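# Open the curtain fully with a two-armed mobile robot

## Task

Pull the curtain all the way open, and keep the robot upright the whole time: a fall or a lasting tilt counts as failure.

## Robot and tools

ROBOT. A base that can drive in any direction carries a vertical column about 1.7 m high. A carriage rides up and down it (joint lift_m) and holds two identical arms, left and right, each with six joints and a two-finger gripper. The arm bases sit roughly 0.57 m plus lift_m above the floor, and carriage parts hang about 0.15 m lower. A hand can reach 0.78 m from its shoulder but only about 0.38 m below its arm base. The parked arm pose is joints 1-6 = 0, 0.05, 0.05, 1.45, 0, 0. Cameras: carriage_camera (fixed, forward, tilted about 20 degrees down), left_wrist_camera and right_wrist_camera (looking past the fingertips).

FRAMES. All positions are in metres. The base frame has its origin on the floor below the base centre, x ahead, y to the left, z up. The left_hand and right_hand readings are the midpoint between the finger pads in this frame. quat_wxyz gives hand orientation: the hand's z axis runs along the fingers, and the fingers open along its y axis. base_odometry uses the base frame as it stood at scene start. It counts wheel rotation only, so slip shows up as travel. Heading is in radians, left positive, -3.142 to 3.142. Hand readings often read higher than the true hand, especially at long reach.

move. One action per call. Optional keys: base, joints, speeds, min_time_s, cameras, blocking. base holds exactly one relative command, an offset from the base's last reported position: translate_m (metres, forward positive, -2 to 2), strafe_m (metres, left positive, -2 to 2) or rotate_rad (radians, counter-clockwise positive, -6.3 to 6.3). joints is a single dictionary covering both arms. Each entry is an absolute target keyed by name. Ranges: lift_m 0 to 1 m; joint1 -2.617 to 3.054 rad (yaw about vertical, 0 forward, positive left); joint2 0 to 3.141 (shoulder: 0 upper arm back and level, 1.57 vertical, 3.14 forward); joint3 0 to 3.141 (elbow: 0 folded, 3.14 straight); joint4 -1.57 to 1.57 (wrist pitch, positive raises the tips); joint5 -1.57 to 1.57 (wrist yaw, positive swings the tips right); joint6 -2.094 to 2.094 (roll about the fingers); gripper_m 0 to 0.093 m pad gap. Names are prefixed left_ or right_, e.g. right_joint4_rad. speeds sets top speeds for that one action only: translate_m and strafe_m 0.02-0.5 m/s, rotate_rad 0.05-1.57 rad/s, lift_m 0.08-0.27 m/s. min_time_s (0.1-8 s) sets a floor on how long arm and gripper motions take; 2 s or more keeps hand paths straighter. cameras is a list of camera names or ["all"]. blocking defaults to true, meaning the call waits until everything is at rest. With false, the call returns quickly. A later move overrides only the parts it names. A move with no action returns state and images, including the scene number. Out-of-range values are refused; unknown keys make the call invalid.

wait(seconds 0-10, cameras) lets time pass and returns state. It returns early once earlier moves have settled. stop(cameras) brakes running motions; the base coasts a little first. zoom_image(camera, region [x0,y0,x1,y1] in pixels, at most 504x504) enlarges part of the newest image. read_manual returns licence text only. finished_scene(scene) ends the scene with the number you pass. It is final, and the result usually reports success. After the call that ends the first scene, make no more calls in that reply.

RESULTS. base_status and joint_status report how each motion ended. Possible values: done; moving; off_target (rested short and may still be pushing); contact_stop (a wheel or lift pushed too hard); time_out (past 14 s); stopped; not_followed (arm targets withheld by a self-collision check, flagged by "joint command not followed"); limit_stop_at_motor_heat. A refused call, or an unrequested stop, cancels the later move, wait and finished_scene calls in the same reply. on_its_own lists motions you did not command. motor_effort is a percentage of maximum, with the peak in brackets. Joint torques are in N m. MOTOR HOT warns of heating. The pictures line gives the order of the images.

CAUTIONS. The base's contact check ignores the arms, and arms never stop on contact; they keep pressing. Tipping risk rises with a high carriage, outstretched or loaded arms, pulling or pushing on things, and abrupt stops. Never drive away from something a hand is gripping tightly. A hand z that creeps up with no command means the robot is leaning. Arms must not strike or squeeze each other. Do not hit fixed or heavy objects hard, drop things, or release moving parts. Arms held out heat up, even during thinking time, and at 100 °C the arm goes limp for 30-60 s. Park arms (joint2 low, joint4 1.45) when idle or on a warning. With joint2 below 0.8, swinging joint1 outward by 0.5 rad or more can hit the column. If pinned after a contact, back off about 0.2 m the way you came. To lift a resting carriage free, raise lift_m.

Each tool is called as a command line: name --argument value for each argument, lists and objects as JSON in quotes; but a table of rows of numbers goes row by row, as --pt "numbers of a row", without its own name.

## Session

move --cameras '["carriage_camera"]'

Scene clock: 0.00 s.
Joint torques (N m): no reading
base_odometry: x=+0.000 y=+0.000 heading=+0.000
base_status: not commanded
joint_positions: lift_m=+0.300 left_joint1_rad=+0.005 left_joint2_rad=+0.062 left_joint3_rad=+0.056 left_joint4_rad=+1.422 left_joint5_rad=+0.037 left_joint6_rad=-0.027 left_gripper_m=+0.09396 right_joint1_rad=-0.017 right_joint2_rad=+0.066 right_joint3_rad=+0.048 right_joint4_rad=+1.484 right_joint5_rad=-0.020 right_joint6_rad=+0.023 right_gripper_m=+0.09396
joint_status: not commanded
motor_effort: lift_m=+45 drive_wheels=+0
left_hand: x=+0.2575 y=+0.2953 z=+1.2986 quat_wxyz=(+0.997, +0.017, +0.078, -0.012) (m; base frame)
right_hand: x=+0.2457 y=-0.2986 z=+1.2986 quat_wxyz=(+0.999, -0.009, +0.052, +0.004) (m; base frame)
pictures: carriage_camera

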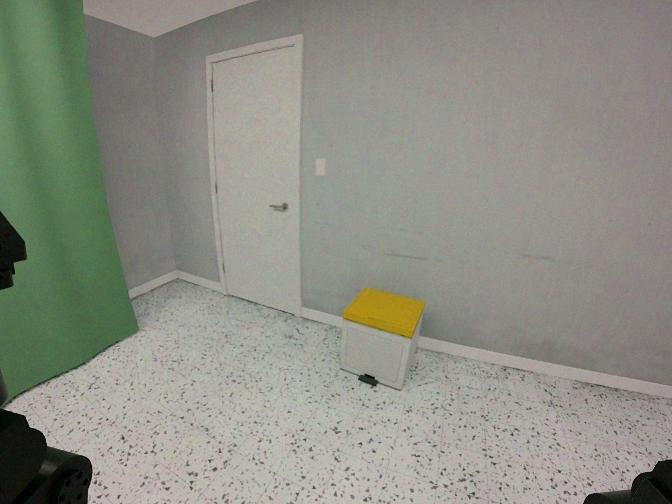

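move --base '{"rotate_rad": 1.257}' --joints '{"lift_m": 0.8}' --cameras '["carriage_camera"]'

zoom_image --camera "carriage_camera" --region '[100, 0, 500, 160]'

Scene clock: 3.33 s.
Joint torques (N m): left_arm=[0.05 4.1 5.59 -0.14 0.09 -0.04] | right_arm=[0.12 3.86 7.12 -0.19 -0.01 -0.07]
move: done
base_odometry: x=+0.000 y=+0.000 heading=+1.257
base_status: done
joint_positions: lift_m=+0.800 left_joint1_rad=+0.005 left_joint2_rad=+0.062 left_joint3_rad=+0.056 left_joint4_rad=+1.420 left_joint5_rad=+0.037 left_joint6_rad=-0.027 left_gripper_m=+0.09396 right_joint1_rad=-0.017 right_joint2_rad=+0.066 right_joint3_rad=+0.048 right_joint4_rad=+1.484 right_joint5_rad=-0.020 right_joint6_rad=+0.023 right_gripper_m=+0.09396
joint_status: all done
motor_effort: lift_m=+46(58) drive_wheels=+4(12)
left_hand: x=+0.2578 y=+0.2953 z=+1.7984 quat_wxyz=(+0.997, +0.017, +0.078, -0.012) (m; base frame)
right_hand: x=+0.2458 y=-0.2986 z=+1.7984 quat_wxyz=(+0.999, -0.009, +0.053, +0.004) (m; base frame)
pictures: carriage_camera
camera_calibration:
carriage_camera: T_world_to_cam=[[0.047901, -0.997879, 0.0440825, -0.0818437], [-0.323336, -0.0572477, -0.944551, 1.73122], [0.945071, 0.0309915, -0.325392, 0.44437], [0, 0, 0, 1]] pos_world=[0.143724, 0.00366656, 1.78343]

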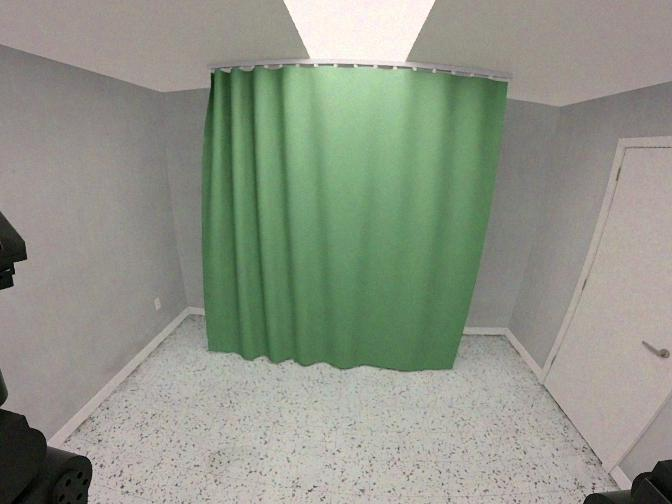

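Scaled by 1.260 from the camera's 672x504 image, which has a finer 960x720 frame.

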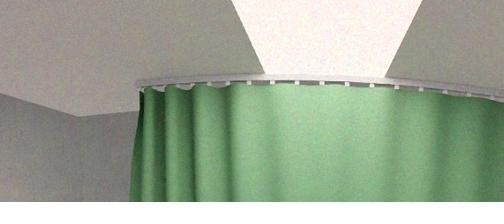

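zoom_image --camera "carriage_camera" --region '[195, 50, 305, 130]'

zoom_image --camera "carriage_camera" --region '[420, 50, 530, 130]'

Scaled by 4.582 from the camera's 672x504 image, which has a finer 960x720 frame.

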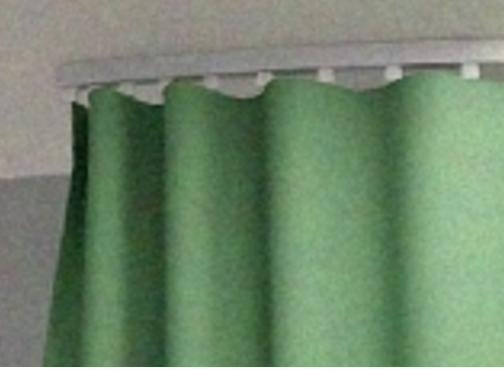

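Scaled by 4.582 from the camera's 672x504 image, which has a finer 960x720 frame.

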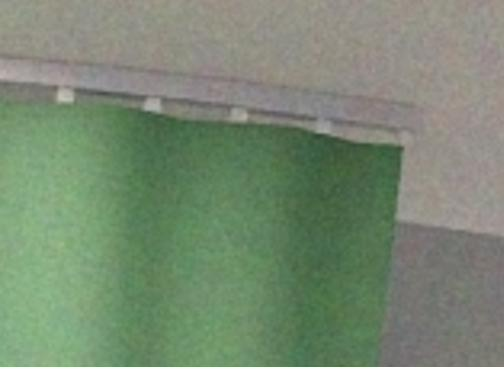

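move --base '{"strafe_m": -1.15}' --joints '{"right_joint1_rad": 0.08, "right_joint2_rad": 2.1, "right_joint3_rad": 1.585, "right_joint4_rad": 0.515, "right_joint5_rad": -1.5, "right_joint6_rad": 0}' --min_time_s 2

move --base '{"translate_m": 1.28}' --cameras '["carriage_camera", "right_wrist_camera"]'

Scene clock: 10.97 s.
Joint torques (N m): left_arm=[0.08 4.11 5.63 -0.14 0.08 -0.05] | right_arm=[0.59 -8.72 11.58 1.17 -0.12 -0.21]
move: done
base_odometry: x=+1.094 y=-0.354 heading=+1.257
base_status: done
joint_positions: lift_m=+0.800 left_joint1_rad=+0.006 left_joint2_rad=+0.062 left_joint3_rad=+0.056 left_joint4_rad=+1.420 left_joint5_rad=+0.037 left_joint6_rad=-0.027 left_gripper_m=+0.09396 right_joint1_rad=+0.076 right_joint2_rad=+2.072 right_joint3_rad=+1.555 right_joint4_rad=+0.532 right_joint5_rad=-1.485 right_joint6_rad=+0.014 right_gripper_m=+0.09398
joint_status: all done
motor_effort: lift_m=+46(46) drive_wheels=+4(14)
left_hand: x=+0.2578 y=+0.2953 z=+1.7984 quat_wxyz=(+0.997, +0.017, +0.078, -0.012) (m; base frame)
right_hand: x=+0.6811 y=-0.0922 z=+1.6425 quat_wxyz=(+0.503, -0.497, +0.502, +0.498) (m; base frame)
pictures: none

Scene clock: 15.83 s.
Joint torques (N m): left_arm=[0.03 4.11 5.61 -0.13 0.09 -0.05] | right_arm=[0.53 -8.77 11.38 1.26 -0.12 -0.22]
move: done
base_odometry: x=+1.490 y=+0.863 heading=+1.257
base_status: done
joint_positions: lift_m=+0.800 left_joint1_rad=+0.006 left_joint2_rad=+0.062 left_joint3_rad=+0.056 left_joint4_rad=+1.419 left_joint5_rad=+0.037 left_joint6_rad=-0.027 left_gripper_m=+0.09396 right_joint1_rad=+0.076 right_joint2_rad=+2.072 right_joint3_rad=+1.555 right_joint4_rad=+0.528 right_joint5_rad=-1.486 right_joint6_rad=+0.014 right_gripper_m=+0.09398
joint_status: not commanded
motor_effort: lift_m=+46(46) drive_wheels=-2(14)
left_hand: x=+0.2580 y=+0.2953 z=+1.7984 quat_wxyz=(+0.997, +0.017, +0.079, -0.012) (m; base frame)
right_hand: x=+0.6808 y=-0.0922 z=+1.6422 quat_wxyz=(+0.501, -0.497, +0.503, +0.499) (m; base frame)
pictures: carriage_camera, right_wrist_camera
camera_calibration:
carriage_camera: T_world_to_cam=[[0.047901, -0.997879, 0.0440825, -0.0818437], [-0.323336, -0.0572477, -0.944551, 1.73122], [0.945071, 0.0309915, -0.325392, 0.44437], [0, 0, 0, 1]] pos_world=[0.143724, 0.00366656, 1.78343]
right_wrist_camera: T_world_to_cam=[[0.999889, -0.0148348, -0.000991339, -0.681704], [-0.00930075, -0.572078, -0.820147, 1.30823], [0.0115996, 0.820065, -0.572152, 1.13655], [0, 0, 0, 1]] pos_world=[0.680613, -0.193746, 1.72254]

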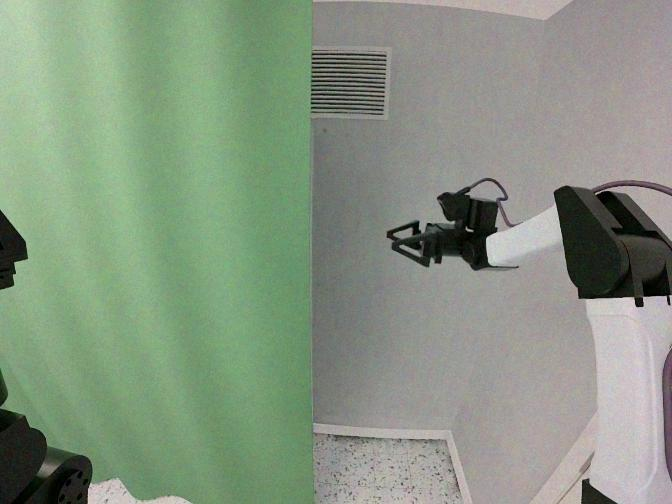

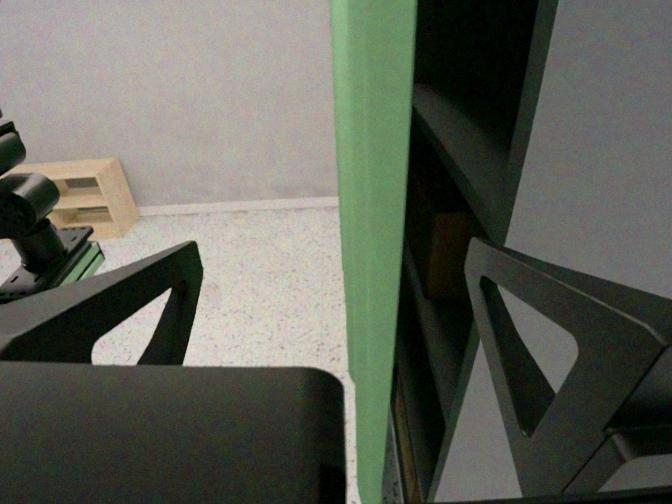

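move --base '{"translate_m": 0.045}'

move --base '{"strafe_m": 0.19}' --speeds '{"strafe_m": 0.25}' --cameras '["carriage_camera", "right_wrist_camera"]'

Scene clock: 17.80 s.
Joint torques (N m): left_arm=[-0.01 4.11 5.63 -0.13 0.08 -0.05] | right_arm=[0.46 -9.06 11.3 1.28 -0.08 -0.21]
move: done
base_odometry: x=+1.504 y=+0.906 heading=+1.256
base_status: done
joint_positions: lift_m=+0.800 left_joint1_rad=+0.006 left_joint2_rad=+0.062 left_joint3_rad=+0.056 left_joint4_rad=+1.420 left_joint5_rad=+0.037 left_joint6_rad=-0.027 left_gripper_m=+0.09396 right_joint1_rad=+0.077 right_joint2_rad=+2.074 right_joint3_rad=+1.555 right_joint4_rad=+0.526 right_joint5_rad=-1.487 right_joint6_rad=+0.014 right_gripper_m=+0.09398
joint_status: not commanded
motor_effort: lift_m=+46(46) drive_wheels=+4(12)
left_hand: x=+0.2579 y=+0.2953 z=+1.7984 quat_wxyz=(+0.997, +0.017, +0.079, -0.012) (m; base frame)
right_hand: x=+0.6809 y=-0.0920 z=+1.6411 quat_wxyz=(+0.500, -0.496, +0.503, +0.500) (m; base frame)
pictures: none

Scene clock: 19.83 s.
Joint torques (N m): left_arm=[0.08 4.12 5.63 -0.14 0.08 -0.05] | right_arm=[-0.25 -9.02 11.44 1.23 -0.14 -0.25]
move: done
base_odometry: x=+1.323 y=+0.965 heading=+1.256
base_status: done
joint_positions: lift_m=+0.800 left_joint1_rad=+0.005 left_joint2_rad=+0.062 left_joint3_rad=+0.056 left_joint4_rad=+1.420 left_joint5_rad=+0.038 left_joint6_rad=-0.027 left_gripper_m=+0.09396 right_joint1_rad=+0.083 right_joint2_rad=+2.074 right_joint3_rad=+1.555 right_joint4_rad=+0.526 right_joint5_rad=-1.487 right_joint6_rad=+0.014 right_gripper_m=+0.09398
joint_status: not commanded
motor_effort: lift_m=+46(46) drive_wheels=+0(10)
left_hand: x=+0.2579 y=+0.2952 z=+1.7984 quat_wxyz=(+0.997, +0.018, +0.079, -0.012) (m; base frame)
right_hand: x=+0.6796 y=-0.0890 z=+1.6411 quat_wxyz=(+0.499, -0.498, +0.502, +0.502) (m; base frame)
pictures: carriage_camera, right_wrist_camera
camera_calibration:
carriage_camera: T_world_to_cam=[[0.047901, -0.997879, 0.0440825, -0.0818437], [-0.323336, -0.0572477, -0.944551, 1.73122], [0.945071, 0.0309915, -0.325392, 0.44437], [0, 0, 0, 1]] pos_world=[0.143724, 0.00366656, 1.78343]
right_wrist_camera: T_world_to_cam=[[0.999963, -0.00711489, -0.00477308, -0.673557], [-0.00798648, -0.572401, -0.819935, 1.30784], [0.00310163, 0.819943, -0.572437, 1.13954], [0, 0, 0, 1]] pos_world=[0.680443, -0.19054, 1.72144]

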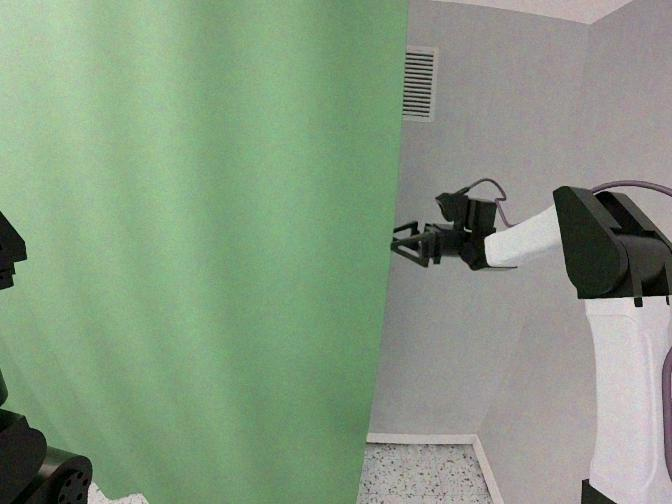

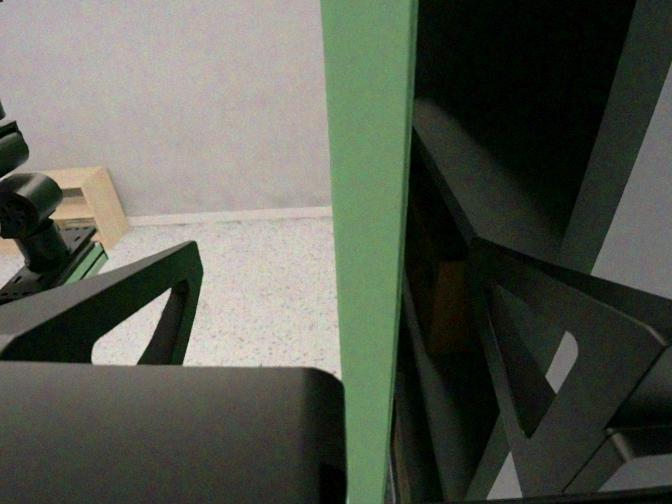

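move --base '{"strafe_m": 0.05}' --speeds '{"strafe_m": 0.25}'

move --joints '{"right_gripper_m": 0.0}' --min_time_s 0.7 --cameras '["carriage_camera", "right_wrist_camera"]'

Scene clock: 21.40 s.
Joint torques (N m): left_arm=[0.12 4.11 5.6 -0.12 0.08 -0.06] | right_arm=[0.16 -9.07 11.62 1.3 -0.15 -0.25]
move: done
base_odometry: x=+1.276 y=+0.980 heading=+1.256
base_status: done
joint_positions: lift_m=+0.800 left_joint1_rad=+0.004 left_joint2_rad=+0.062 left_joint3_rad=+0.056 left_joint4_rad=+1.420 left_joint5_rad=+0.037 left_joint6_rad=-0.027 left_gripper_m=+0.09396 right_joint1_rad=+0.081 right_joint2_rad=+2.074 right_joint3_rad=+1.555 right_joint4_rad=+0.526 right_joint5_rad=-1.487 right_joint6_rad=+0.014 right_gripper_m=+0.09398
joint_status: not commanded
motor_effort: lift_m=+46(46) drive_wheels=+2(11)
left_hand: x=+0.2579 y=+0.2953 z=+1.7984 quat_wxyz=(+0.997, +0.017, +0.079, -0.013) (m; base frame)
right_hand: x=+0.6800 y=-0.0899 z=+1.6411 quat_wxyz=(+0.499, -0.498, +0.502, +0.501) (m; base frame)
pictures: none

Scene clock: 22.40 s.
Joint torques (N m): left_arm=[0.14 4.07 5.64 -0.12 0.08 -0.04] | right_arm=[0.17 -9.01 11.47 1.3 -0.09 -0.23]
move: done
base_odometry: x=+1.276 y=+0.980 heading=+1.256
base_status: not commanded
joint_positions: lift_m=+0.800 left_joint1_rad=+0.004 left_joint2_rad=+0.062 left_joint3_rad=+0.056 left_joint4_rad=+1.420 left_joint5_rad=+0.037 left_joint6_rad=-0.027 left_gripper_m=+0.09396 right_joint1_rad=+0.081 right_joint2_rad=+2.074 right_joint3_rad=+1.555 right_joint4_rad=+0.526 right_joint5_rad=-1.487 right_joint6_rad=+0.013 right_gripper_m=+0.00085
joint_status: all done
motor_effort: lift_m=+46(46) drive_wheels=+2(3)
left_hand: x=+0.2579 y=+0.2953 z=+1.7984 quat_wxyz=(+0.997, +0.017, +0.079, -0.013) (m; base frame)
right_hand: x=+0.6800 y=-0.0899 z=+1.6411 quat_wxyz=(+0.499, -0.498, +0.502, +0.501) (m; base frame)
pictures: carriage_camera, right_wrist_camera
camera_calibration:
carriage_camera: T_world_to_cam=[[0.047901, -0.997879, 0.0440825, -0.0818437], [-0.323336, -0.0572477, -0.944551, 1.73122], [0.945071, 0.0309915, -0.325392, 0.44437], [0, 0, 0, 1]] pos_world=[0.143724, 0.00366656, 1.78343]
right_wrist_camera: T_world_to_cam=[[0.999952, -0.00903485, -0.00368086, -0.675896], [-0.0081899, -0.572385, -0.819944, 1.30748], [0.0053012, 0.819935, -0.572432, 1.13877], [0, 0, 0, 1]] pos_world=[0.680535, -0.191441, 1.72144]

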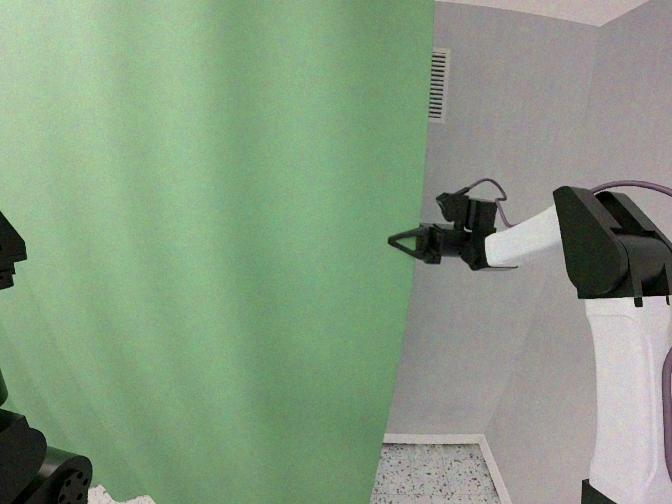

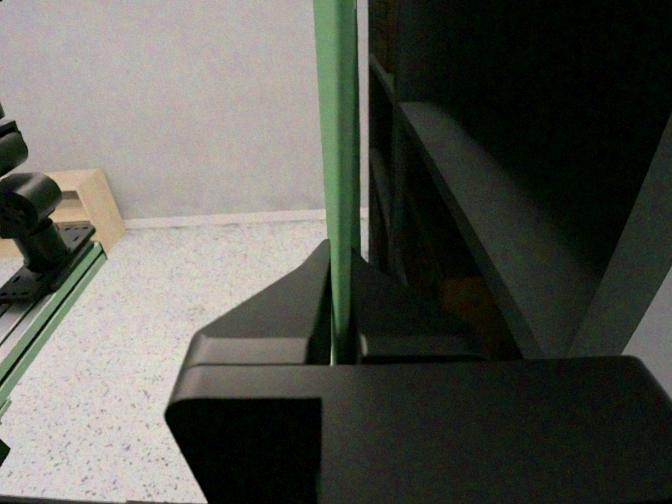

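move --base '{"strafe_m": 0.4}' --speeds '{"strafe_m": 0.25}' --cameras '["carriage_camera", "left_wrist_camera", "right_wrist_camera"]'

Scene clock: 25.57 s.
Joint torques (N m): left_arm=[0.06 4.07 5.6 -0.12 0.08 -0.05] | right_arm=[6.91 -4.92 3.18 0.33 -0.53 -0.5]
move: done
base_odometry: x=+0.895 y=+1.105 heading=+1.256
base_status: done
joint_positions: lift_m=+0.800 left_joint1_rad=+0.004 left_joint2_rad=+0.062 left_joint3_rad=+0.056 left_joint4_rad=+1.420 left_joint5_rad=+0.037 left_joint6_rad=-0.027 left_gripper_m=+0.09396 right_joint1_rad=+0.005 right_joint2_rad=+2.025 right_joint3_rad=+1.639 right_joint4_rad=+0.622 right_joint5_rad=-1.435 right_joint6_rad=+0.044 right_gripper_m=+0.00084
joint_status: not commanded
motor_effort: lift_m=+46(46) drive_wheels=+4(11)
left_hand: x=+0.2579 y=+0.2953 z=+1.7984 quat_wxyz=(+0.997, +0.017, +0.079, -0.013) (m; base frame)
right_hand: x=+0.6967 y=-0.1268 z=+1.7019 quat_wxyz=(+0.581, -0.507, +0.477, +0.422) (m; base frame)
pictures: carriage_camera, left_wrist_camera, right_wrist_camera
camera_calibration:
carriage_camera: T_world_to_cam=[[0.047901, -0.997879, 0.0440825, -0.0818437], [-0.323336, -0.0572477, -0.944551, 1.73122], [0.945071, 0.0309915, -0.325392, 0.44437], [0, 0, 0, 1]] pos_world=[0.143724, 0.00366656, 1.78343]
left_wrist_camera: T_world_to_cam=[[-0.0292773, -0.999367, 0.0202127, 0.271991], [0.707243, -0.0350006, -0.706103, 1.1028], [0.706364, -0.00637752, 0.70782, -1.33042], [0, 0, 0, 1]] pos_world=[0.167775, 0.301932, 1.71489]
right_wrist_camera: T_world_to_cam=[[0.972235, -0.137154, 0.189598, -1.01872], [0.0812398, -0.562003, -0.823136, 1.28081], [0.219451, 0.815684, -0.535257, 0.990735], [0, 0, 0, 1]] pos_world=[0.668965, -0.228029, 1.77772]

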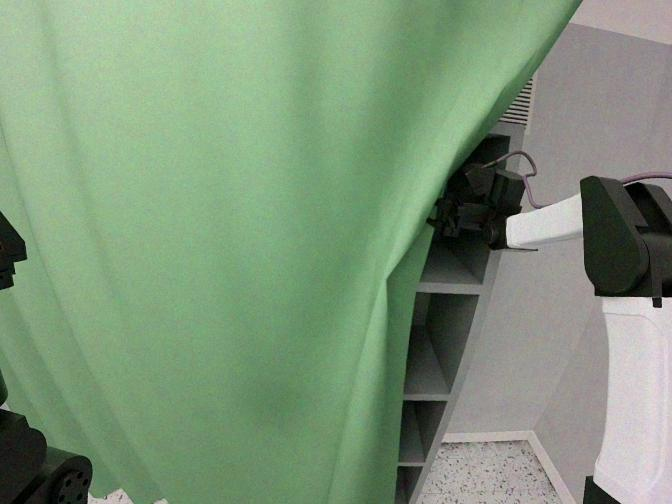

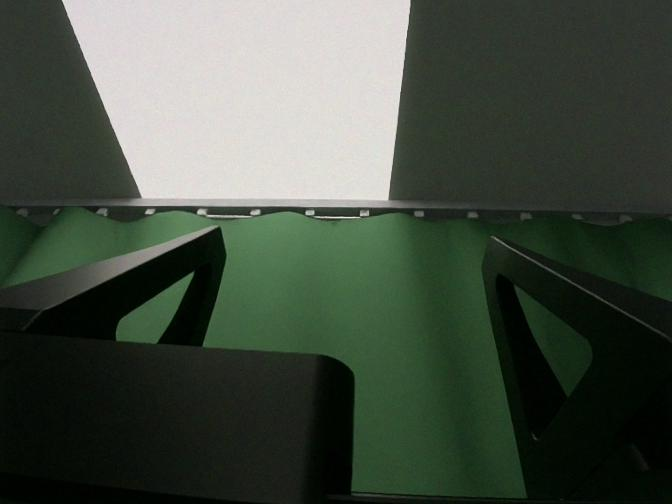

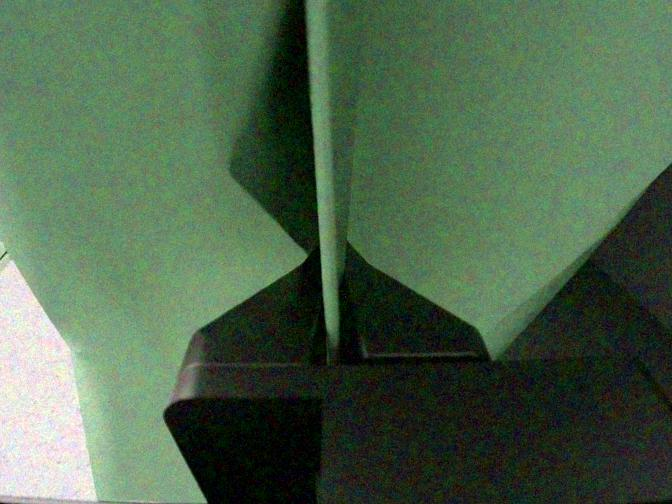

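move --base '{"strafe_m": -0.36}' --speeds '{"strafe_m": 0.3}'

move --joints '{"right_gripper_m": 0.093}' --cameras '["carriage_camera", "right_wrist_camera"]'

move --base '{"strafe_m": -0.16}' --speeds '{"strafe_m": 0.3}' --cameras '["carriage_camera", "right_wrist_camera"]'

Scene clock: 28.90 s.
Joint torques (N m): left_arm=[0.08 4.07 5.57 -0.13 0.09 -0.05] | right_arm=[0.53 -9.28 7.49 1.42 -0.1 -0.18]
move: done
base_odometry: x=+1.238 y=+0.993 heading=+1.255
base_status: done
joint_positions: lift_m=+0.800 left_joint1_rad=+0.005 left_joint2_rad=+0.062 left_joint3_rad=+0.056 left_joint4_rad=+1.420 left_joint5_rad=+0.038 left_joint6_rad=-0.027 left_gripper_m=+0.09396 right_joint1_rad=+0.076 right_joint2_rad=+2.077 right_joint3_rad=+1.594 right_joint4_rad=+0.512 right_joint5_rad=-1.487 right_joint6_rad=+0.011 right_gripper_m=+0.00084
joint_status: not commanded
motor_effort: lift_m=+46(46) drive_wheels=+5(12)
left_hand: x=+0.2579 y=+0.2952 z=+1.7984 quat_wxyz=(+0.997, +0.018, +0.079, -0.012) (m; base frame)
right_hand: x=+0.6840 y=-0.0920 z=+1.6517 quat_wxyz=(+0.507, -0.502, +0.497, +0.494) (m; base frame)
pictures: none

Scene clock: 29.63 s.
Joint torques (N m): left_arm=[0.03 4.08 5.61 -0.13 0.08 -0.06] | right_arm=[0.66 -9.25 7.54 1.4 -0.08 -0.18]
move: done
base_odometry: x=+1.238 y=+0.993 heading=+1.255
base_status: not commanded
joint_positions: lift_m=+0.800 left_joint1_rad=+0.005 left_joint2_rad=+0.062 left_joint3_rad=+0.056 left_joint4_rad=+1.420 left_joint5_rad=+0.038 left_joint6_rad=-0.027 left_gripper_m=+0.09396 right_joint1_rad=+0.076 right_joint2_rad=+2.077 right_joint3_rad=+1.594 right_joint4_rad=+0.512 right_joint5_rad=-1.487 right_joint6_rad=+0.011 right_gripper_m=+0.09295
joint_status: all done
motor_effort: lift_m=+46(46) drive_wheels=+6(7)
left_hand: x=+0.2579 y=+0.2952 z=+1.7984 quat_wxyz=(+0.997, +0.018, +0.079, -0.012) (m; base frame)
right_hand: x=+0.6840 y=-0.0920 z=+1.6517 quat_wxyz=(+0.507, -0.502, +0.497, +0.494) (m; base frame)
pictures: carriage_camera, right_wrist_camera
camera_calibration:
carriage_camera: T_world_to_cam=[[0.047901, -0.997879, 0.0440825, -0.0818437], [-0.323336, -0.0572477, -0.944551, 1.73122], [0.945071, 0.0309915, -0.325392, 0.44437], [0, 0, 0, 1]] pos_world=[0.143724, 0.00366656, 1.78343]
right_wrist_camera: T_world_to_cam=[[0.999682, -0.0143885, 0.0206971, -0.720537], [0.00877863, -0.570954, -0.820935, 1.30518], [0.0236291, 0.820856, -0.570646, 1.13112], [0, 0, 0, 1]] pos_world=[0.682123, -0.193651, 1.73185]

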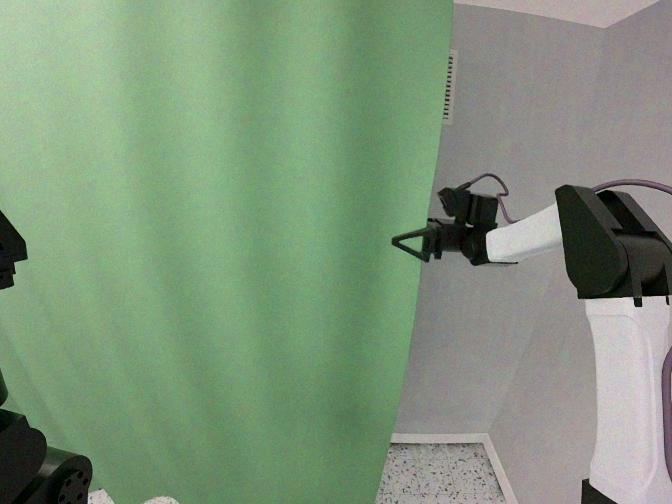

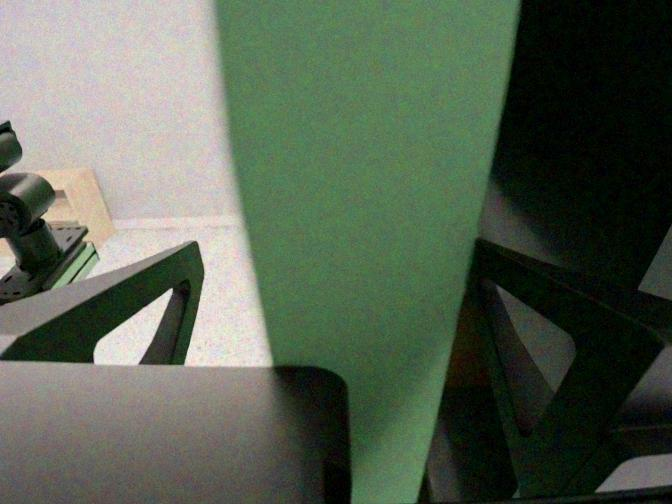

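Scene clock: 31.53 s.
Joint torques (N m): left_arm=[0.01 4.1 5.6 -0.11 0.09 -0.05] | right_arm=[0.58 -9.39 7.56 1.36 -0.07 -0.21]
move: done
base_odometry: x=+1.390 y=+0.943 heading=+1.254
base_status: done
joint_positions: lift_m=+0.800 left_joint1_rad=+0.006 left_joint2_rad=+0.062 left_joint3_rad=+0.056 left_joint4_rad=+1.419 left_joint5_rad=+0.038 left_joint6_rad=-0.027 left_gripper_m=+0.09396 right_joint1_rad=+0.076 right_joint2_rad=+2.077 right_joint3_rad=+1.594 right_joint4_rad=+0.512 right_joint5_rad=-1.487 right_joint6_rad=+0.011 right_gripper_m=+0.09295
joint_status: not commanded
motor_effort: lift_m=+46(46) drive_wheels=-3(13)
left_hand: x=+0.2580 y=+0.2953 z=+1.7984 quat_wxyz=(+0.997, +0.018, +0.079, -0.012) (m; base frame)
right_hand: x=+0.6840 y=-0.0920 z=+1.6517 quat_wxyz=(+0.507, -0.502, +0.497, +0.494) (m; base frame)
pictures: carriage_camera, right_wrist_camera
camera_calibration:
carriage_camera: T_world_to_cam=[[0.047901, -0.997879, 0.0440825, -0.0818437], [-0.323336, -0.0572477, -0.944551, 1.73122], [0.945071, 0.0309915, -0.325392, 0.44437], [0, 0, 0, 1]] pos_world=[0.143724, 0.00366656, 1.78343]
right_wrist_camera: T_world_to_cam=[[0.999688, -0.0140281, 0.0206907, -0.720461], [0.00897906, -0.570954, -0.820933, 1.30504], [0.0233296, 0.820862, -0.57065, 1.13133], [0, 0, 0, 1]] pos_world=[0.682124, -0.193651, 1.73185]

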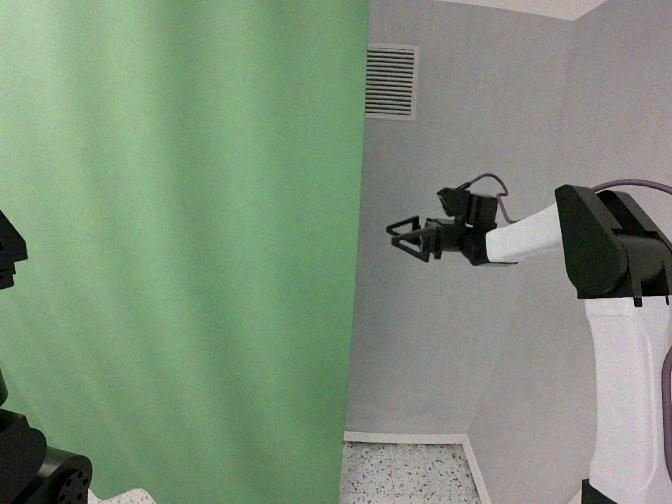

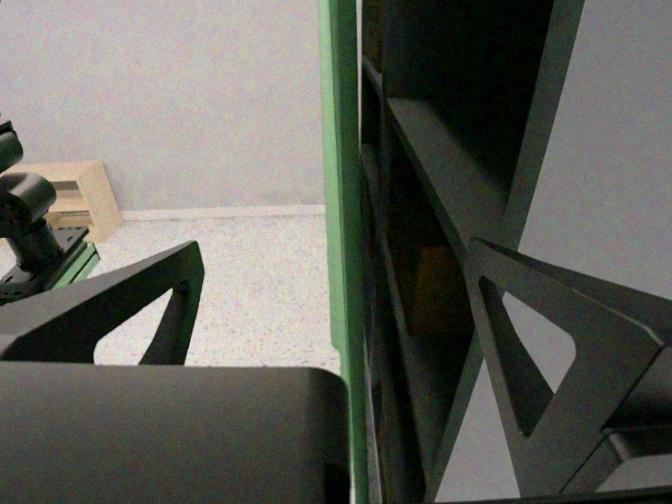

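move --base '{"translate_m": -0.4}' --joints '{"right_joint1_rad": 0, "right_joint2_rad": 0.05, "right_joint3_rad": 0.05, "right_joint4_rad": 1.45, "right_joint5_rad": 0, "right_joint6_rad": 0}' --min_time_s 2

move --base '{"strafe_m": 2.0}' --joints '{"left_joint1_rad": -0.08, "left_joint2_rad": 2.1, "left_joint3_rad": 1.585, "left_joint4_rad": 0.515, "left_joint5_rad": 1.5, "left_joint6_rad": 0}' --min_time_s 2.5 --cameras '["carriage_camera", "left_wrist_camera"]'

Scene clock: 35.07 s.
Joint torques (N m): left_arm=[-0.02 4.05 5.61 -0.16 0.08 -0.05] | right_arm=[-0.23 2.96 5.42 -0.11 0.17 -0.21]
move: done
base_odometry: x=+1.265 y=+0.563 heading=+1.254
base_status: done
joint_positions: lift_m=+0.800 left_joint1_rad=+0.006 left_joint2_rad=+0.062 left_joint3_rad=+0.056 left_joint4_rad=+1.422 left_joint5_rad=+0.038 left_joint6_rad=-0.027 left_gripper_m=+0.09396 right_joint1_rad=+0.006 right_joint2_rad=+0.064 right_joint3_rad=+0.065 right_joint4_rad=+1.440 right_joint5_rad=-0.016 right_joint6_rad=+0.010 right_gripper_m=+0.09297
joint_status: all done
motor_effort: lift_m=+46(46) drive_wheels=+1(16)
left_hand: x=+0.2574 y=+0.2952 z=+1.7985 quat_wxyz=(+0.997, +0.018, +0.078, -0.012) (m; base frame)
right_hand: x=+0.2506 y=-0.2986 z=+1.8019 quat_wxyz=(+0.998, -0.008, +0.065, +0.009) (m; base frame)
pictures: none

Scene clock: 41.37 s.
Joint torques (N m): left_arm=[-0.49 -10.7 9.54 1.48 0.21 0.08] | right_arm=[-0.12 2.81 5.31 -0.05 0.12 -0.22]
move: done
base_odometry: x=-0.636 y=+1.184 heading=+1.255
base_status: done
joint_positions: lift_m=+0.800 left_joint1_rad=-0.073 left_joint2_rad=+2.089 left_joint3_rad=+1.548 left_joint4_rad=+0.516 left_joint5_rad=+1.493 left_joint6_rad=-0.010 left_gripper_m=+0.09398 right_joint1_rad=+0.004 right_joint2_rad=+0.064 right_joint3_rad=+0.065 right_joint4_rad=+1.440 right_joint5_rad=-0.010 right_joint6_rad=+0.010 right_gripper_m=+0.09297
joint_status: all done
motor_effort: lift_m=+46(46) drive_wheels=-1(12)
left_hand: x=+0.6825 y=+0.0935 z=+1.6312 quat_wxyz=(+0.492, +0.490, +0.510, -0.507) (m; base frame)
right_hand: x=+0.2506 y=-0.2997 z=+1.8019 quat_wxyz=(+0.998, -0.005, +0.065, +0.007) (m; base frame)
pictures: carriage_camera, left_wrist_camera
camera_calibration:
carriage_camera: T_world_to_cam=[[0.047901, -0.997879, 0.0440825, -0.0818437], [-0.323336, -0.0572477, -0.944551, 1.73122], [0.945071, 0.0309915, -0.325392, 0.44437], [0, 0, 0, 1]] pos_world=[0.143724, 0.00366656, 1.78343]
left_wrist_camera: T_world_to_cam=[[-0.997394, -0.0567425, 0.044566, 0.619043], [-0.0694109, 0.585969, -0.807355, 1.31463], [0.019697, -0.808344, -0.58838, 1.14468], [0, 0, 0, 1]] pos_world=[0.686133, 0.19009, 1.7073]

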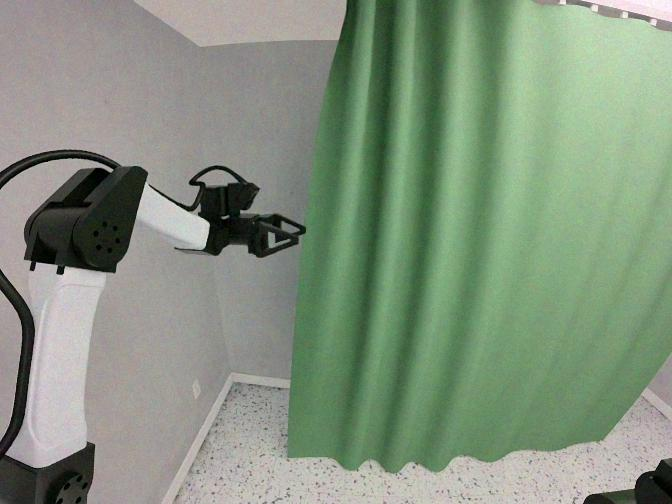

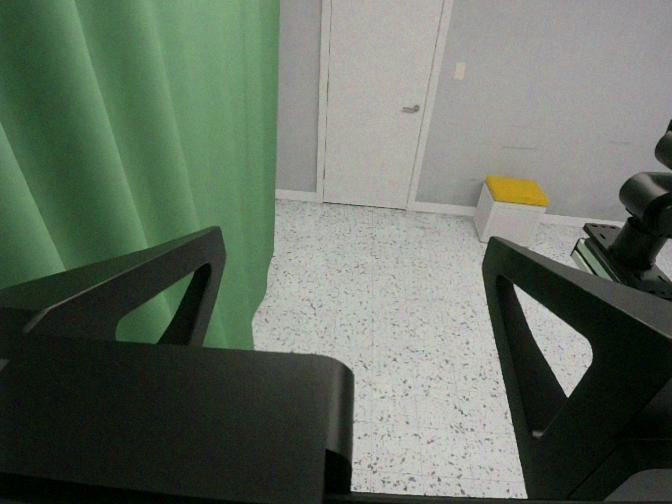

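move --base '{"strafe_m": 0.18}'

move --base '{"translate_m": 0.43}' --cameras '["carriage_camera", "left_wrist_camera"]'

Scene clock: 44.07 s.
Joint torques (N m): left_arm=[-0.5 -10.67 9.48 1.48 0.2 0.07] | right_arm=[-0.06 2.66 5.29 -0.02 0.18 -0.13]
move: done
base_odometry: x=-0.807 y=+1.240 heading=+1.255
base_status: done
joint_positions: lift_m=+0.800 left_joint1_rad=-0.074 left_joint2_rad=+2.089 left_joint3_rad=+1.548 left_joint4_rad=+0.516 left_joint5_rad=+1.493 left_joint6_rad=-0.010 left_gripper_m=+0.09398 right_joint1_rad=+0.003 right_joint2_rad=+0.064 right_joint3_rad=+0.065 right_joint4_rad=+1.440 right_joint5_rad=-0.010 right_joint6_rad=+0.010 right_gripper_m=+0.09297
joint_status: not commanded
motor_effort: lift_m=+46(46) drive_wheels=-1(10)
left_hand: x=+0.6822 y=+0.0931 z=+1.6312 quat_wxyz=(+0.491, +0.491, +0.510, -0.507) (m; base frame)
right_hand: x=+0.2506 y=-0.2998 z=+1.8019 quat_wxyz=(+0.998, -0.005, +0.065, +0.007) (m; base frame)
pictures: none

Scene clock: 47.13 s.
Joint torques (N m): left_arm=[-0.44 -10.92 9.47 1.53 0.18 0.07] | right_arm=[0.06 2.84 5.31 -0.09 0.11 -0.2]
move: done
base_odometry: x=-0.674 y=+1.649 heading=+1.256
base_status: done
joint_positions: lift_m=+0.800 left_joint1_rad=-0.075 left_joint2_rad=+2.092 left_joint3_rad=+1.548 left_joint4_rad=+0.513 left_joint5_rad=+1.495 left_joint6_rad=-0.010 left_gripper_m=+0.09398 right_joint1_rad=+0.003 right_joint2_rad=+0.064 right_joint3_rad=+0.065 right_joint4_rad=+1.443 right_joint5_rad=-0.010 right_joint6_rad=+0.010 right_gripper_m=+0.09297
joint_status: not commanded
motor_effort: lift_m=+46(46) drive_wheels=+4(11)
left_hand: x=+0.6822 y=+0.0927 z=+1.6297 quat_wxyz=(+0.489, +0.490, +0.511, -0.509) (m; base frame)
right_hand: x=+0.2499 y=-0.2998 z=+1.8020 quat_wxyz=(+0.998, -0.005, +0.063, +0.007) (m; base frame)
pictures: carriage_camera, left_wrist_camera
camera_calibration:
carriage_camera: T_world_to_cam=[[0.047901, -0.997879, 0.0440825, -0.0818437], [-0.323336, -0.0572477, -0.944551, 1.73122], [0.945071, 0.0309915, -0.325392, 0.44437], [0, 0, 0, 1]] pos_world=[0.143724, 0.00366656, 1.78343]
left_wrist_camera: T_world_to_cam=[[-0.997333, -0.0529973, 0.050182, 0.609221], [-0.0717611, 0.586607, -0.806686, 1.31427], [0.0133151, -0.808136, -0.588846, 1.14827], [0, 0, 0, 1]] pos_world=[0.686621, 0.189284, 1.70579]

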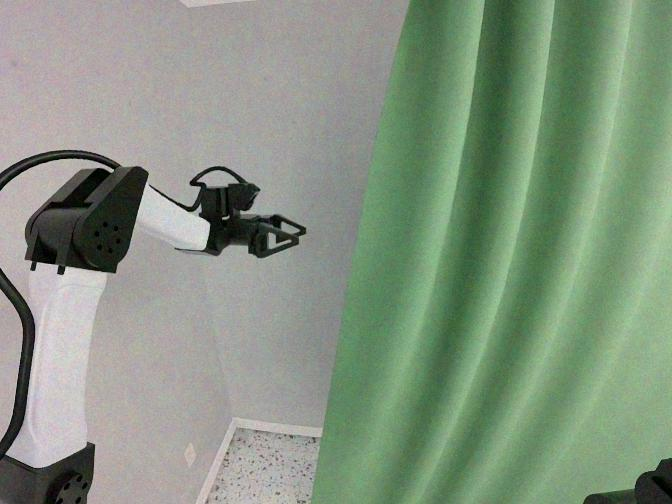

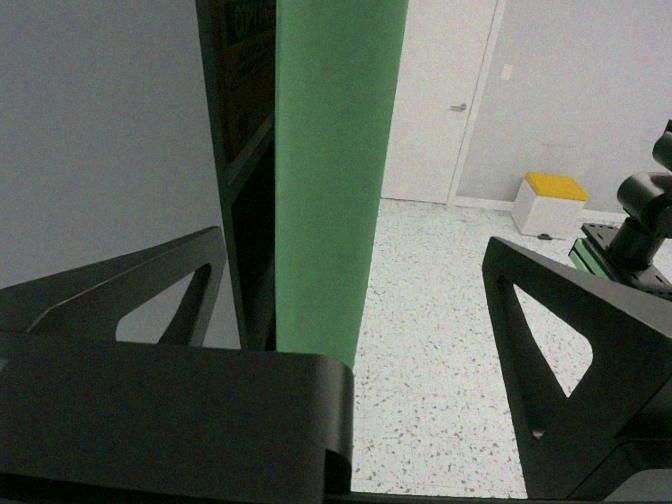

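move --base '{"translate_m": 0.035}'

move --base '{"strafe_m": -0.15}' --speeds '{"strafe_m": 0.25}' --cameras '["carriage_camera", "left_wrist_camera"]'

Scene clock: 48.77 s.
Joint torques (N m): left_arm=[-0.4 -11.21 9.43 1.55 0.17 0.06] | right_arm=[-0.12 2.86 5.22 -0.13 0.14 -0.19]
move: done
base_odometry: x=-0.663 y=+1.682 heading=+1.256
base_status: done
joint_positions: lift_m=+0.800 left_joint1_rad=-0.075 left_joint2_rad=+2.095 left_joint3_rad=+1.549 left_joint4_rad=+0.511 left_joint5_rad=+1.496 left_joint6_rad=-0.010 left_gripper_m=+0.09398 right_joint1_rad=+0.003 right_joint2_rad=+0.064 right_joint3_rad=+0.065 right_joint4_rad=+1.446 right_joint5_rad=-0.010 right_joint6_rad=+0.010 right_gripper_m=+0.09297
joint_status: not commanded
motor_effort: lift_m=+46(46) drive_wheels=+4(14)
left_hand: x=+0.6825 y=+0.0927 z=+1.6287 quat_wxyz=(+0.488, +0.489, +0.512, -0.510) (m; base frame)
right_hand: x=+0.2492 y=-0.2998 z=+1.8021 quat_wxyz=(+0.998, -0.005, +0.062, +0.007) (m; base frame)
pictures: none

Scene clock: 50.60 s.
Joint torques (N m): left_arm=[0.27 -11.18 9.43 1.55 0.17 0.07] | right_arm=[0.08 2.93 5.33 -0.12 0.12 -0.2]
move: done
base_odometry: x=-0.520 y=+1.636 heading=+1.256
base_status: done
joint_positions: lift_m=+0.800 left_joint1_rad=-0.083 left_joint2_rad=+2.095 left_joint3_rad=+1.549 left_joint4_rad=+0.511 left_joint5_rad=+1.496 left_joint6_rad=-0.010 left_gripper_m=+0.09398 right_joint1_rad=+0.002 right_joint2_rad=+0.064 right_joint3_rad=+0.065 right_joint4_rad=+1.446 right_joint5_rad=-0.010 right_joint6_rad=+0.010 right_gripper_m=+0.09297
joint_status: not commanded
motor_effort: lift_m=+46(46) drive_wheels=+1(12)
left_hand: x=+0.6808 y=+0.0888 z=+1.6287 quat_wxyz=(+0.486, +0.492, +0.510, -0.512) (m; base frame)
right_hand: x=+0.2492 y=-0.2998 z=+1.8021 quat_wxyz=(+0.998, -0.005, +0.062, +0.007) (m; base frame)
pictures: carriage_camera, left_wrist_camera
camera_calibration:
carriage_camera: T_world_to_cam=[[0.047901, -0.997879, 0.0440825, -0.0818437], [-0.323336, -0.0572477, -0.944551, 1.73122], [0.945071, 0.0309915, -0.325392, 0.44437], [0, 0, 0, 1]] pos_world=[0.143724, 0.00366656, 1.78343]
left_wrist_camera: T_world_to_cam=[[-0.9976, -0.0438573, 0.0535745, 0.601446], [-0.0691271, 0.58744, -0.80631, 1.31313], [0.00389074, -0.808078, -0.589062, 1.15135], [0, 0, 0, 1]] pos_world=[0.686296, 0.185369, 1.70478]

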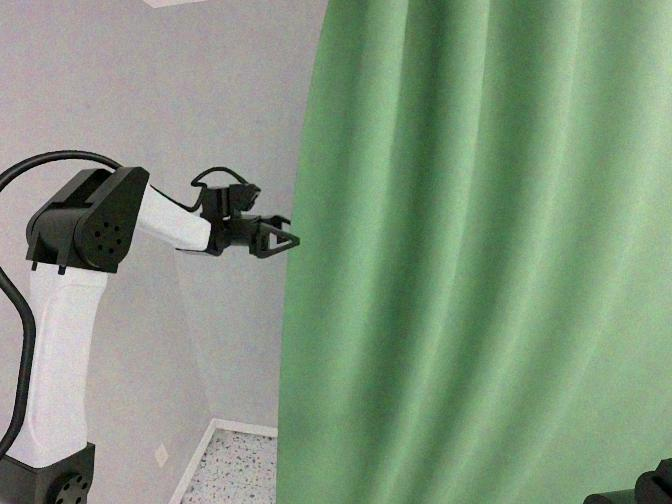

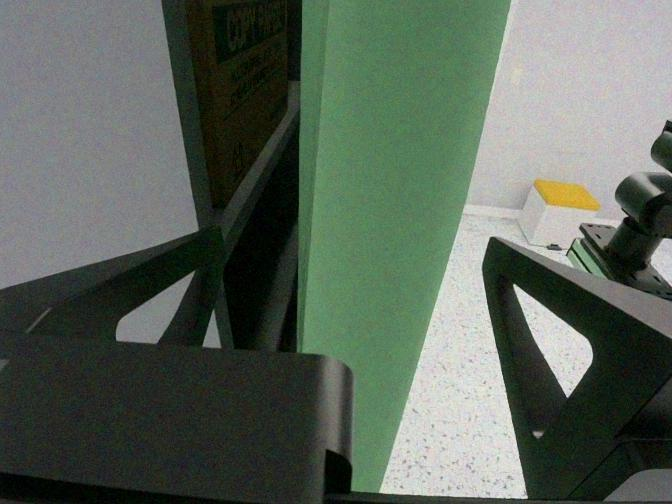

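move --base '{"strafe_m": -0.05}' --speeds '{"strafe_m": 0.25}'

move --joints '{"left_gripper_m": 0.0}' --min_time_s 0.7 --cameras '["carriage_camera", "left_wrist_camera"]'

Scene clock: 52.17 s.
Joint torques (N m): left_arm=[0.31 -11.19 9.46 1.55 0.18 0.07] | right_arm=[-0.03 2.97 5.38 -0.11 0.15 -0.14]
move: done
base_odometry: x=-0.473 y=+1.621 heading=+1.257
base_status: done
joint_positions: lift_m=+0.800 left_joint1_rad=-0.083 left_joint2_rad=+2.095 left_joint3_rad=+1.549 left_joint4_rad=+0.511 left_joint5_rad=+1.496 left_joint6_rad=-0.010 left_gripper_m=+0.09398 right_joint1_rad=+0.002 right_joint2_rad=+0.064 right_joint3_rad=+0.065 right_joint4_rad=+1.446 right_joint5_rad=-0.009 right_joint6_rad=+0.010 right_gripper_m=+0.09297
joint_status: not commanded
motor_effort: lift_m=+46(46) drive_wheels=+2(10)
left_hand: x=+0.6808 y=+0.0888 z=+1.6287 quat_wxyz=(+0.486, +0.492, +0.510, -0.512) (m; base frame)
right_hand: x=+0.2492 y=-0.2999 z=+1.8021 quat_wxyz=(+0.998, -0.004, +0.062, +0.006) (m; base frame)
pictures: none

Scene clock: 53.17 s.
Joint torques (N m): left_arm=[0.32 -11.15 9.42 1.55 0.17 0.06] | right_arm=[-0.06 2.8 5.27 -0.11 0.13 -0.18]
move: done
base_odometry: x=-0.473 y=+1.621 heading=+1.257
base_status: not commanded
joint_positions: lift_m=+0.800 left_joint1_rad=-0.083 left_joint2_rad=+2.095 left_joint3_rad=+1.549 left_joint4_rad=+0.511 left_joint5_rad=+1.496 left_joint6_rad=-0.010 left_gripper_m=+0.00086 right_joint1_rad=+0.002 right_joint2_rad=+0.064 right_joint3_rad=+0.065 right_joint4_rad=+1.446 right_joint5_rad=-0.009 right_joint6_rad=+0.010 right_gripper_m=+0.09297
joint_status: all done
motor_effort: lift_m=+46(46) drive_wheels=+0(2)
left_hand: x=+0.6808 y=+0.0888 z=+1.6287 quat_wxyz=(+0.486, +0.492, +0.509, -0.512) (m; base frame)
right_hand: x=+0.2492 y=-0.2999 z=+1.8021 quat_wxyz=(+0.998, -0.004, +0.062, +0.006) (m; base frame)
pictures: carriage_camera, left_wrist_camera
camera_calibration:
carriage_camera: T_world_to_cam=[[0.047901, -0.997879, 0.0440825, -0.0818437], [-0.323336, -0.0572477, -0.944551, 1.73122], [0.945071, 0.0309915, -0.325392, 0.44437], [0, 0, 0, 1]] pos_world=[0.143724, 0.00366656, 1.78343]
left_wrist_camera: T_world_to_cam=[[-0.997621, -0.0438372, 0.0532119, 0.602075], [-0.0688221, 0.587445, -0.806332, 1.31296], [0.00408827, -0.808076, -0.589064, 1.15121], [0, 0, 0, 1]] pos_world=[0.686296, 0.185369, 1.70478]

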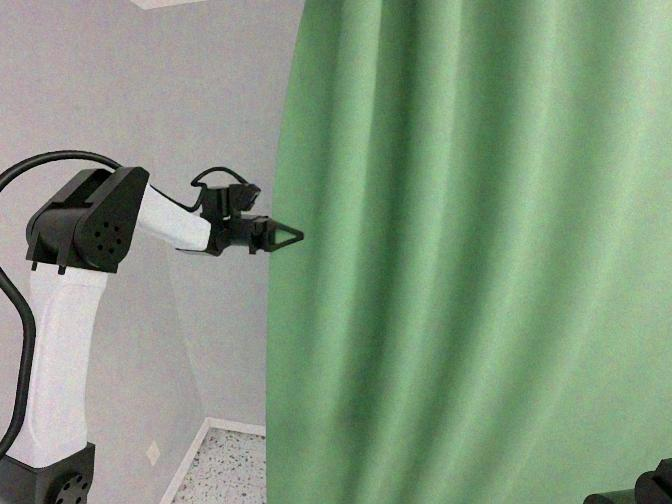

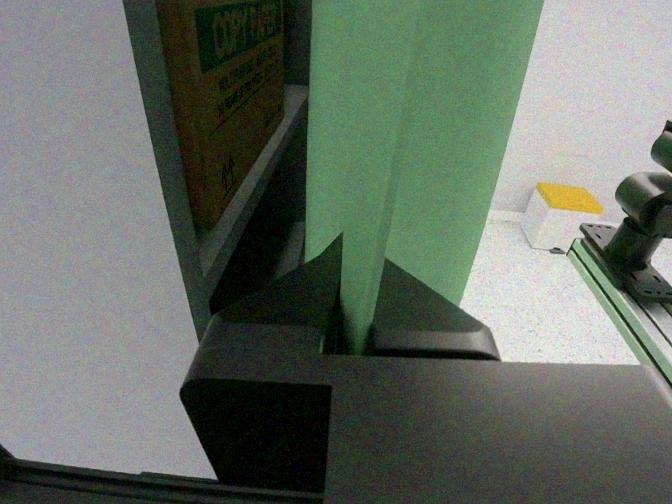

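move --base '{"strafe_m": -1.2}' --speeds '{"strafe_m": 0.33}' --cameras '["all"]'

Scene clock: 58.63 s.
Joint torques (N m): left_arm=[-2.21 -11.23 6.42 0.84 0.09 -0.08] | right_arm=[0.14 2.8 5.26 -0.13 0.15 -0.18]
move: done
base_odometry: x=+0.669 y=+1.250 heading=+1.257
base_status: done
joint_positions: lift_m=+0.800 left_joint1_rad=-0.054 left_joint2_rad=+2.095 left_joint3_rad=+1.585 left_joint4_rad=+0.568 left_joint5_rad=+1.498 left_joint6_rad=+0.003 left_gripper_m=+0.00085 right_joint1_rad=+0.002 right_joint2_rad=+0.064 right_joint3_rad=+0.065 right_joint4_rad=+1.446 right_joint5_rad=-0.009 right_joint6_rad=+0.010 right_gripper_m=+0.09297
joint_status: not commanded
motor_effort: lift_m=+46(46) drive_wheels=+3(11)
left_hand: x=+0.6887 y=+0.1022 z=+1.6453 quat_wxyz=(+0.521, +0.510, +0.488, -0.481) (m; base frame)
right_hand: x=+0.2492 y=-0.2999 z=+1.8021 quat_wxyz=(+0.998, -0.004, +0.062, +0.006) (m; base frame)
pictures: carriage_camera, left_wrist_camera, right_wrist_camera
camera_calibration:
carriage_camera: T_world_to_cam=[[0.047901, -0.997879, 0.0440825, -0.0818437], [-0.323336, -0.0572477, -0.944551, 1.73122], [0.945071, 0.0309915, -0.325392, 0.44437], [0, 0, 0, 1]] pos_world=[0.143724, 0.00366656, 1.78343]
left_wrist_camera: T_world_to_cam=[[-0.996225, -0.0700503, -0.0512628, 0.783287], [0.000976193, 0.581481, -0.81356, 1.28353], [0.0867984, -0.810539, -0.579217, 1.09888], [0, 0, 0, 1]] pos_world=[0.683696, 0.199211, 1.72087]
right_wrist_camera: T_world_to_cam=[[0.0100911, -0.999948, 0.001535, -0.306478], [0.742796, 0.00646832, -0.669487, 1.03106], [0.669442, 0.00789606, 0.742822, -1.37387], [0, 0, 0, 1]] pos_world=[0.156956, -0.302283, 1.71129]

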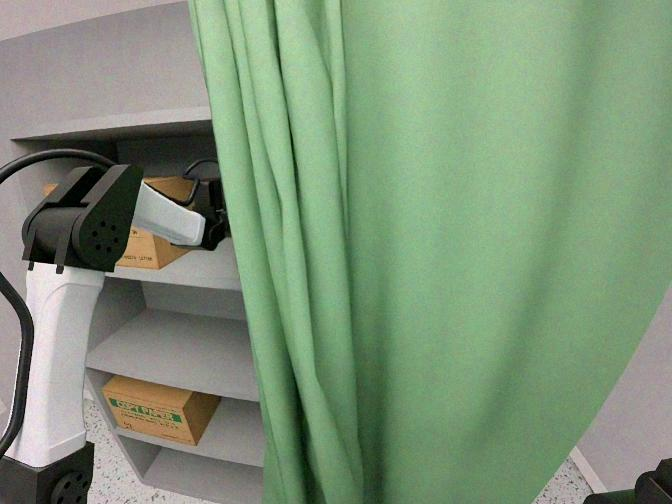

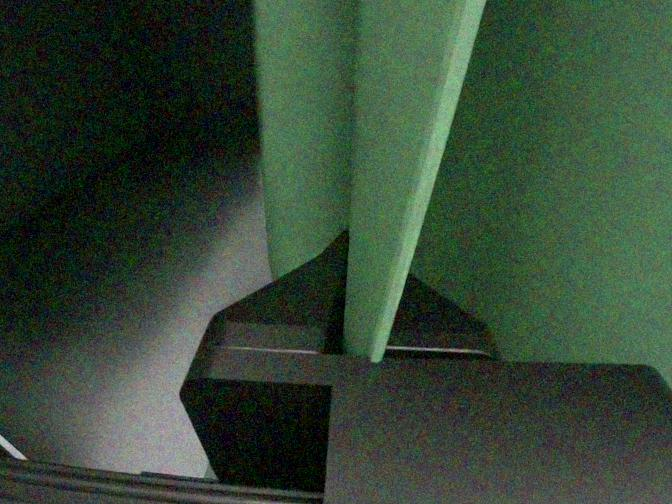

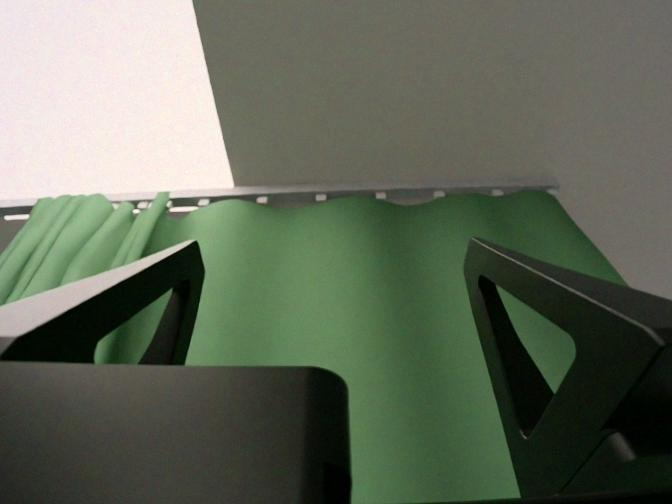

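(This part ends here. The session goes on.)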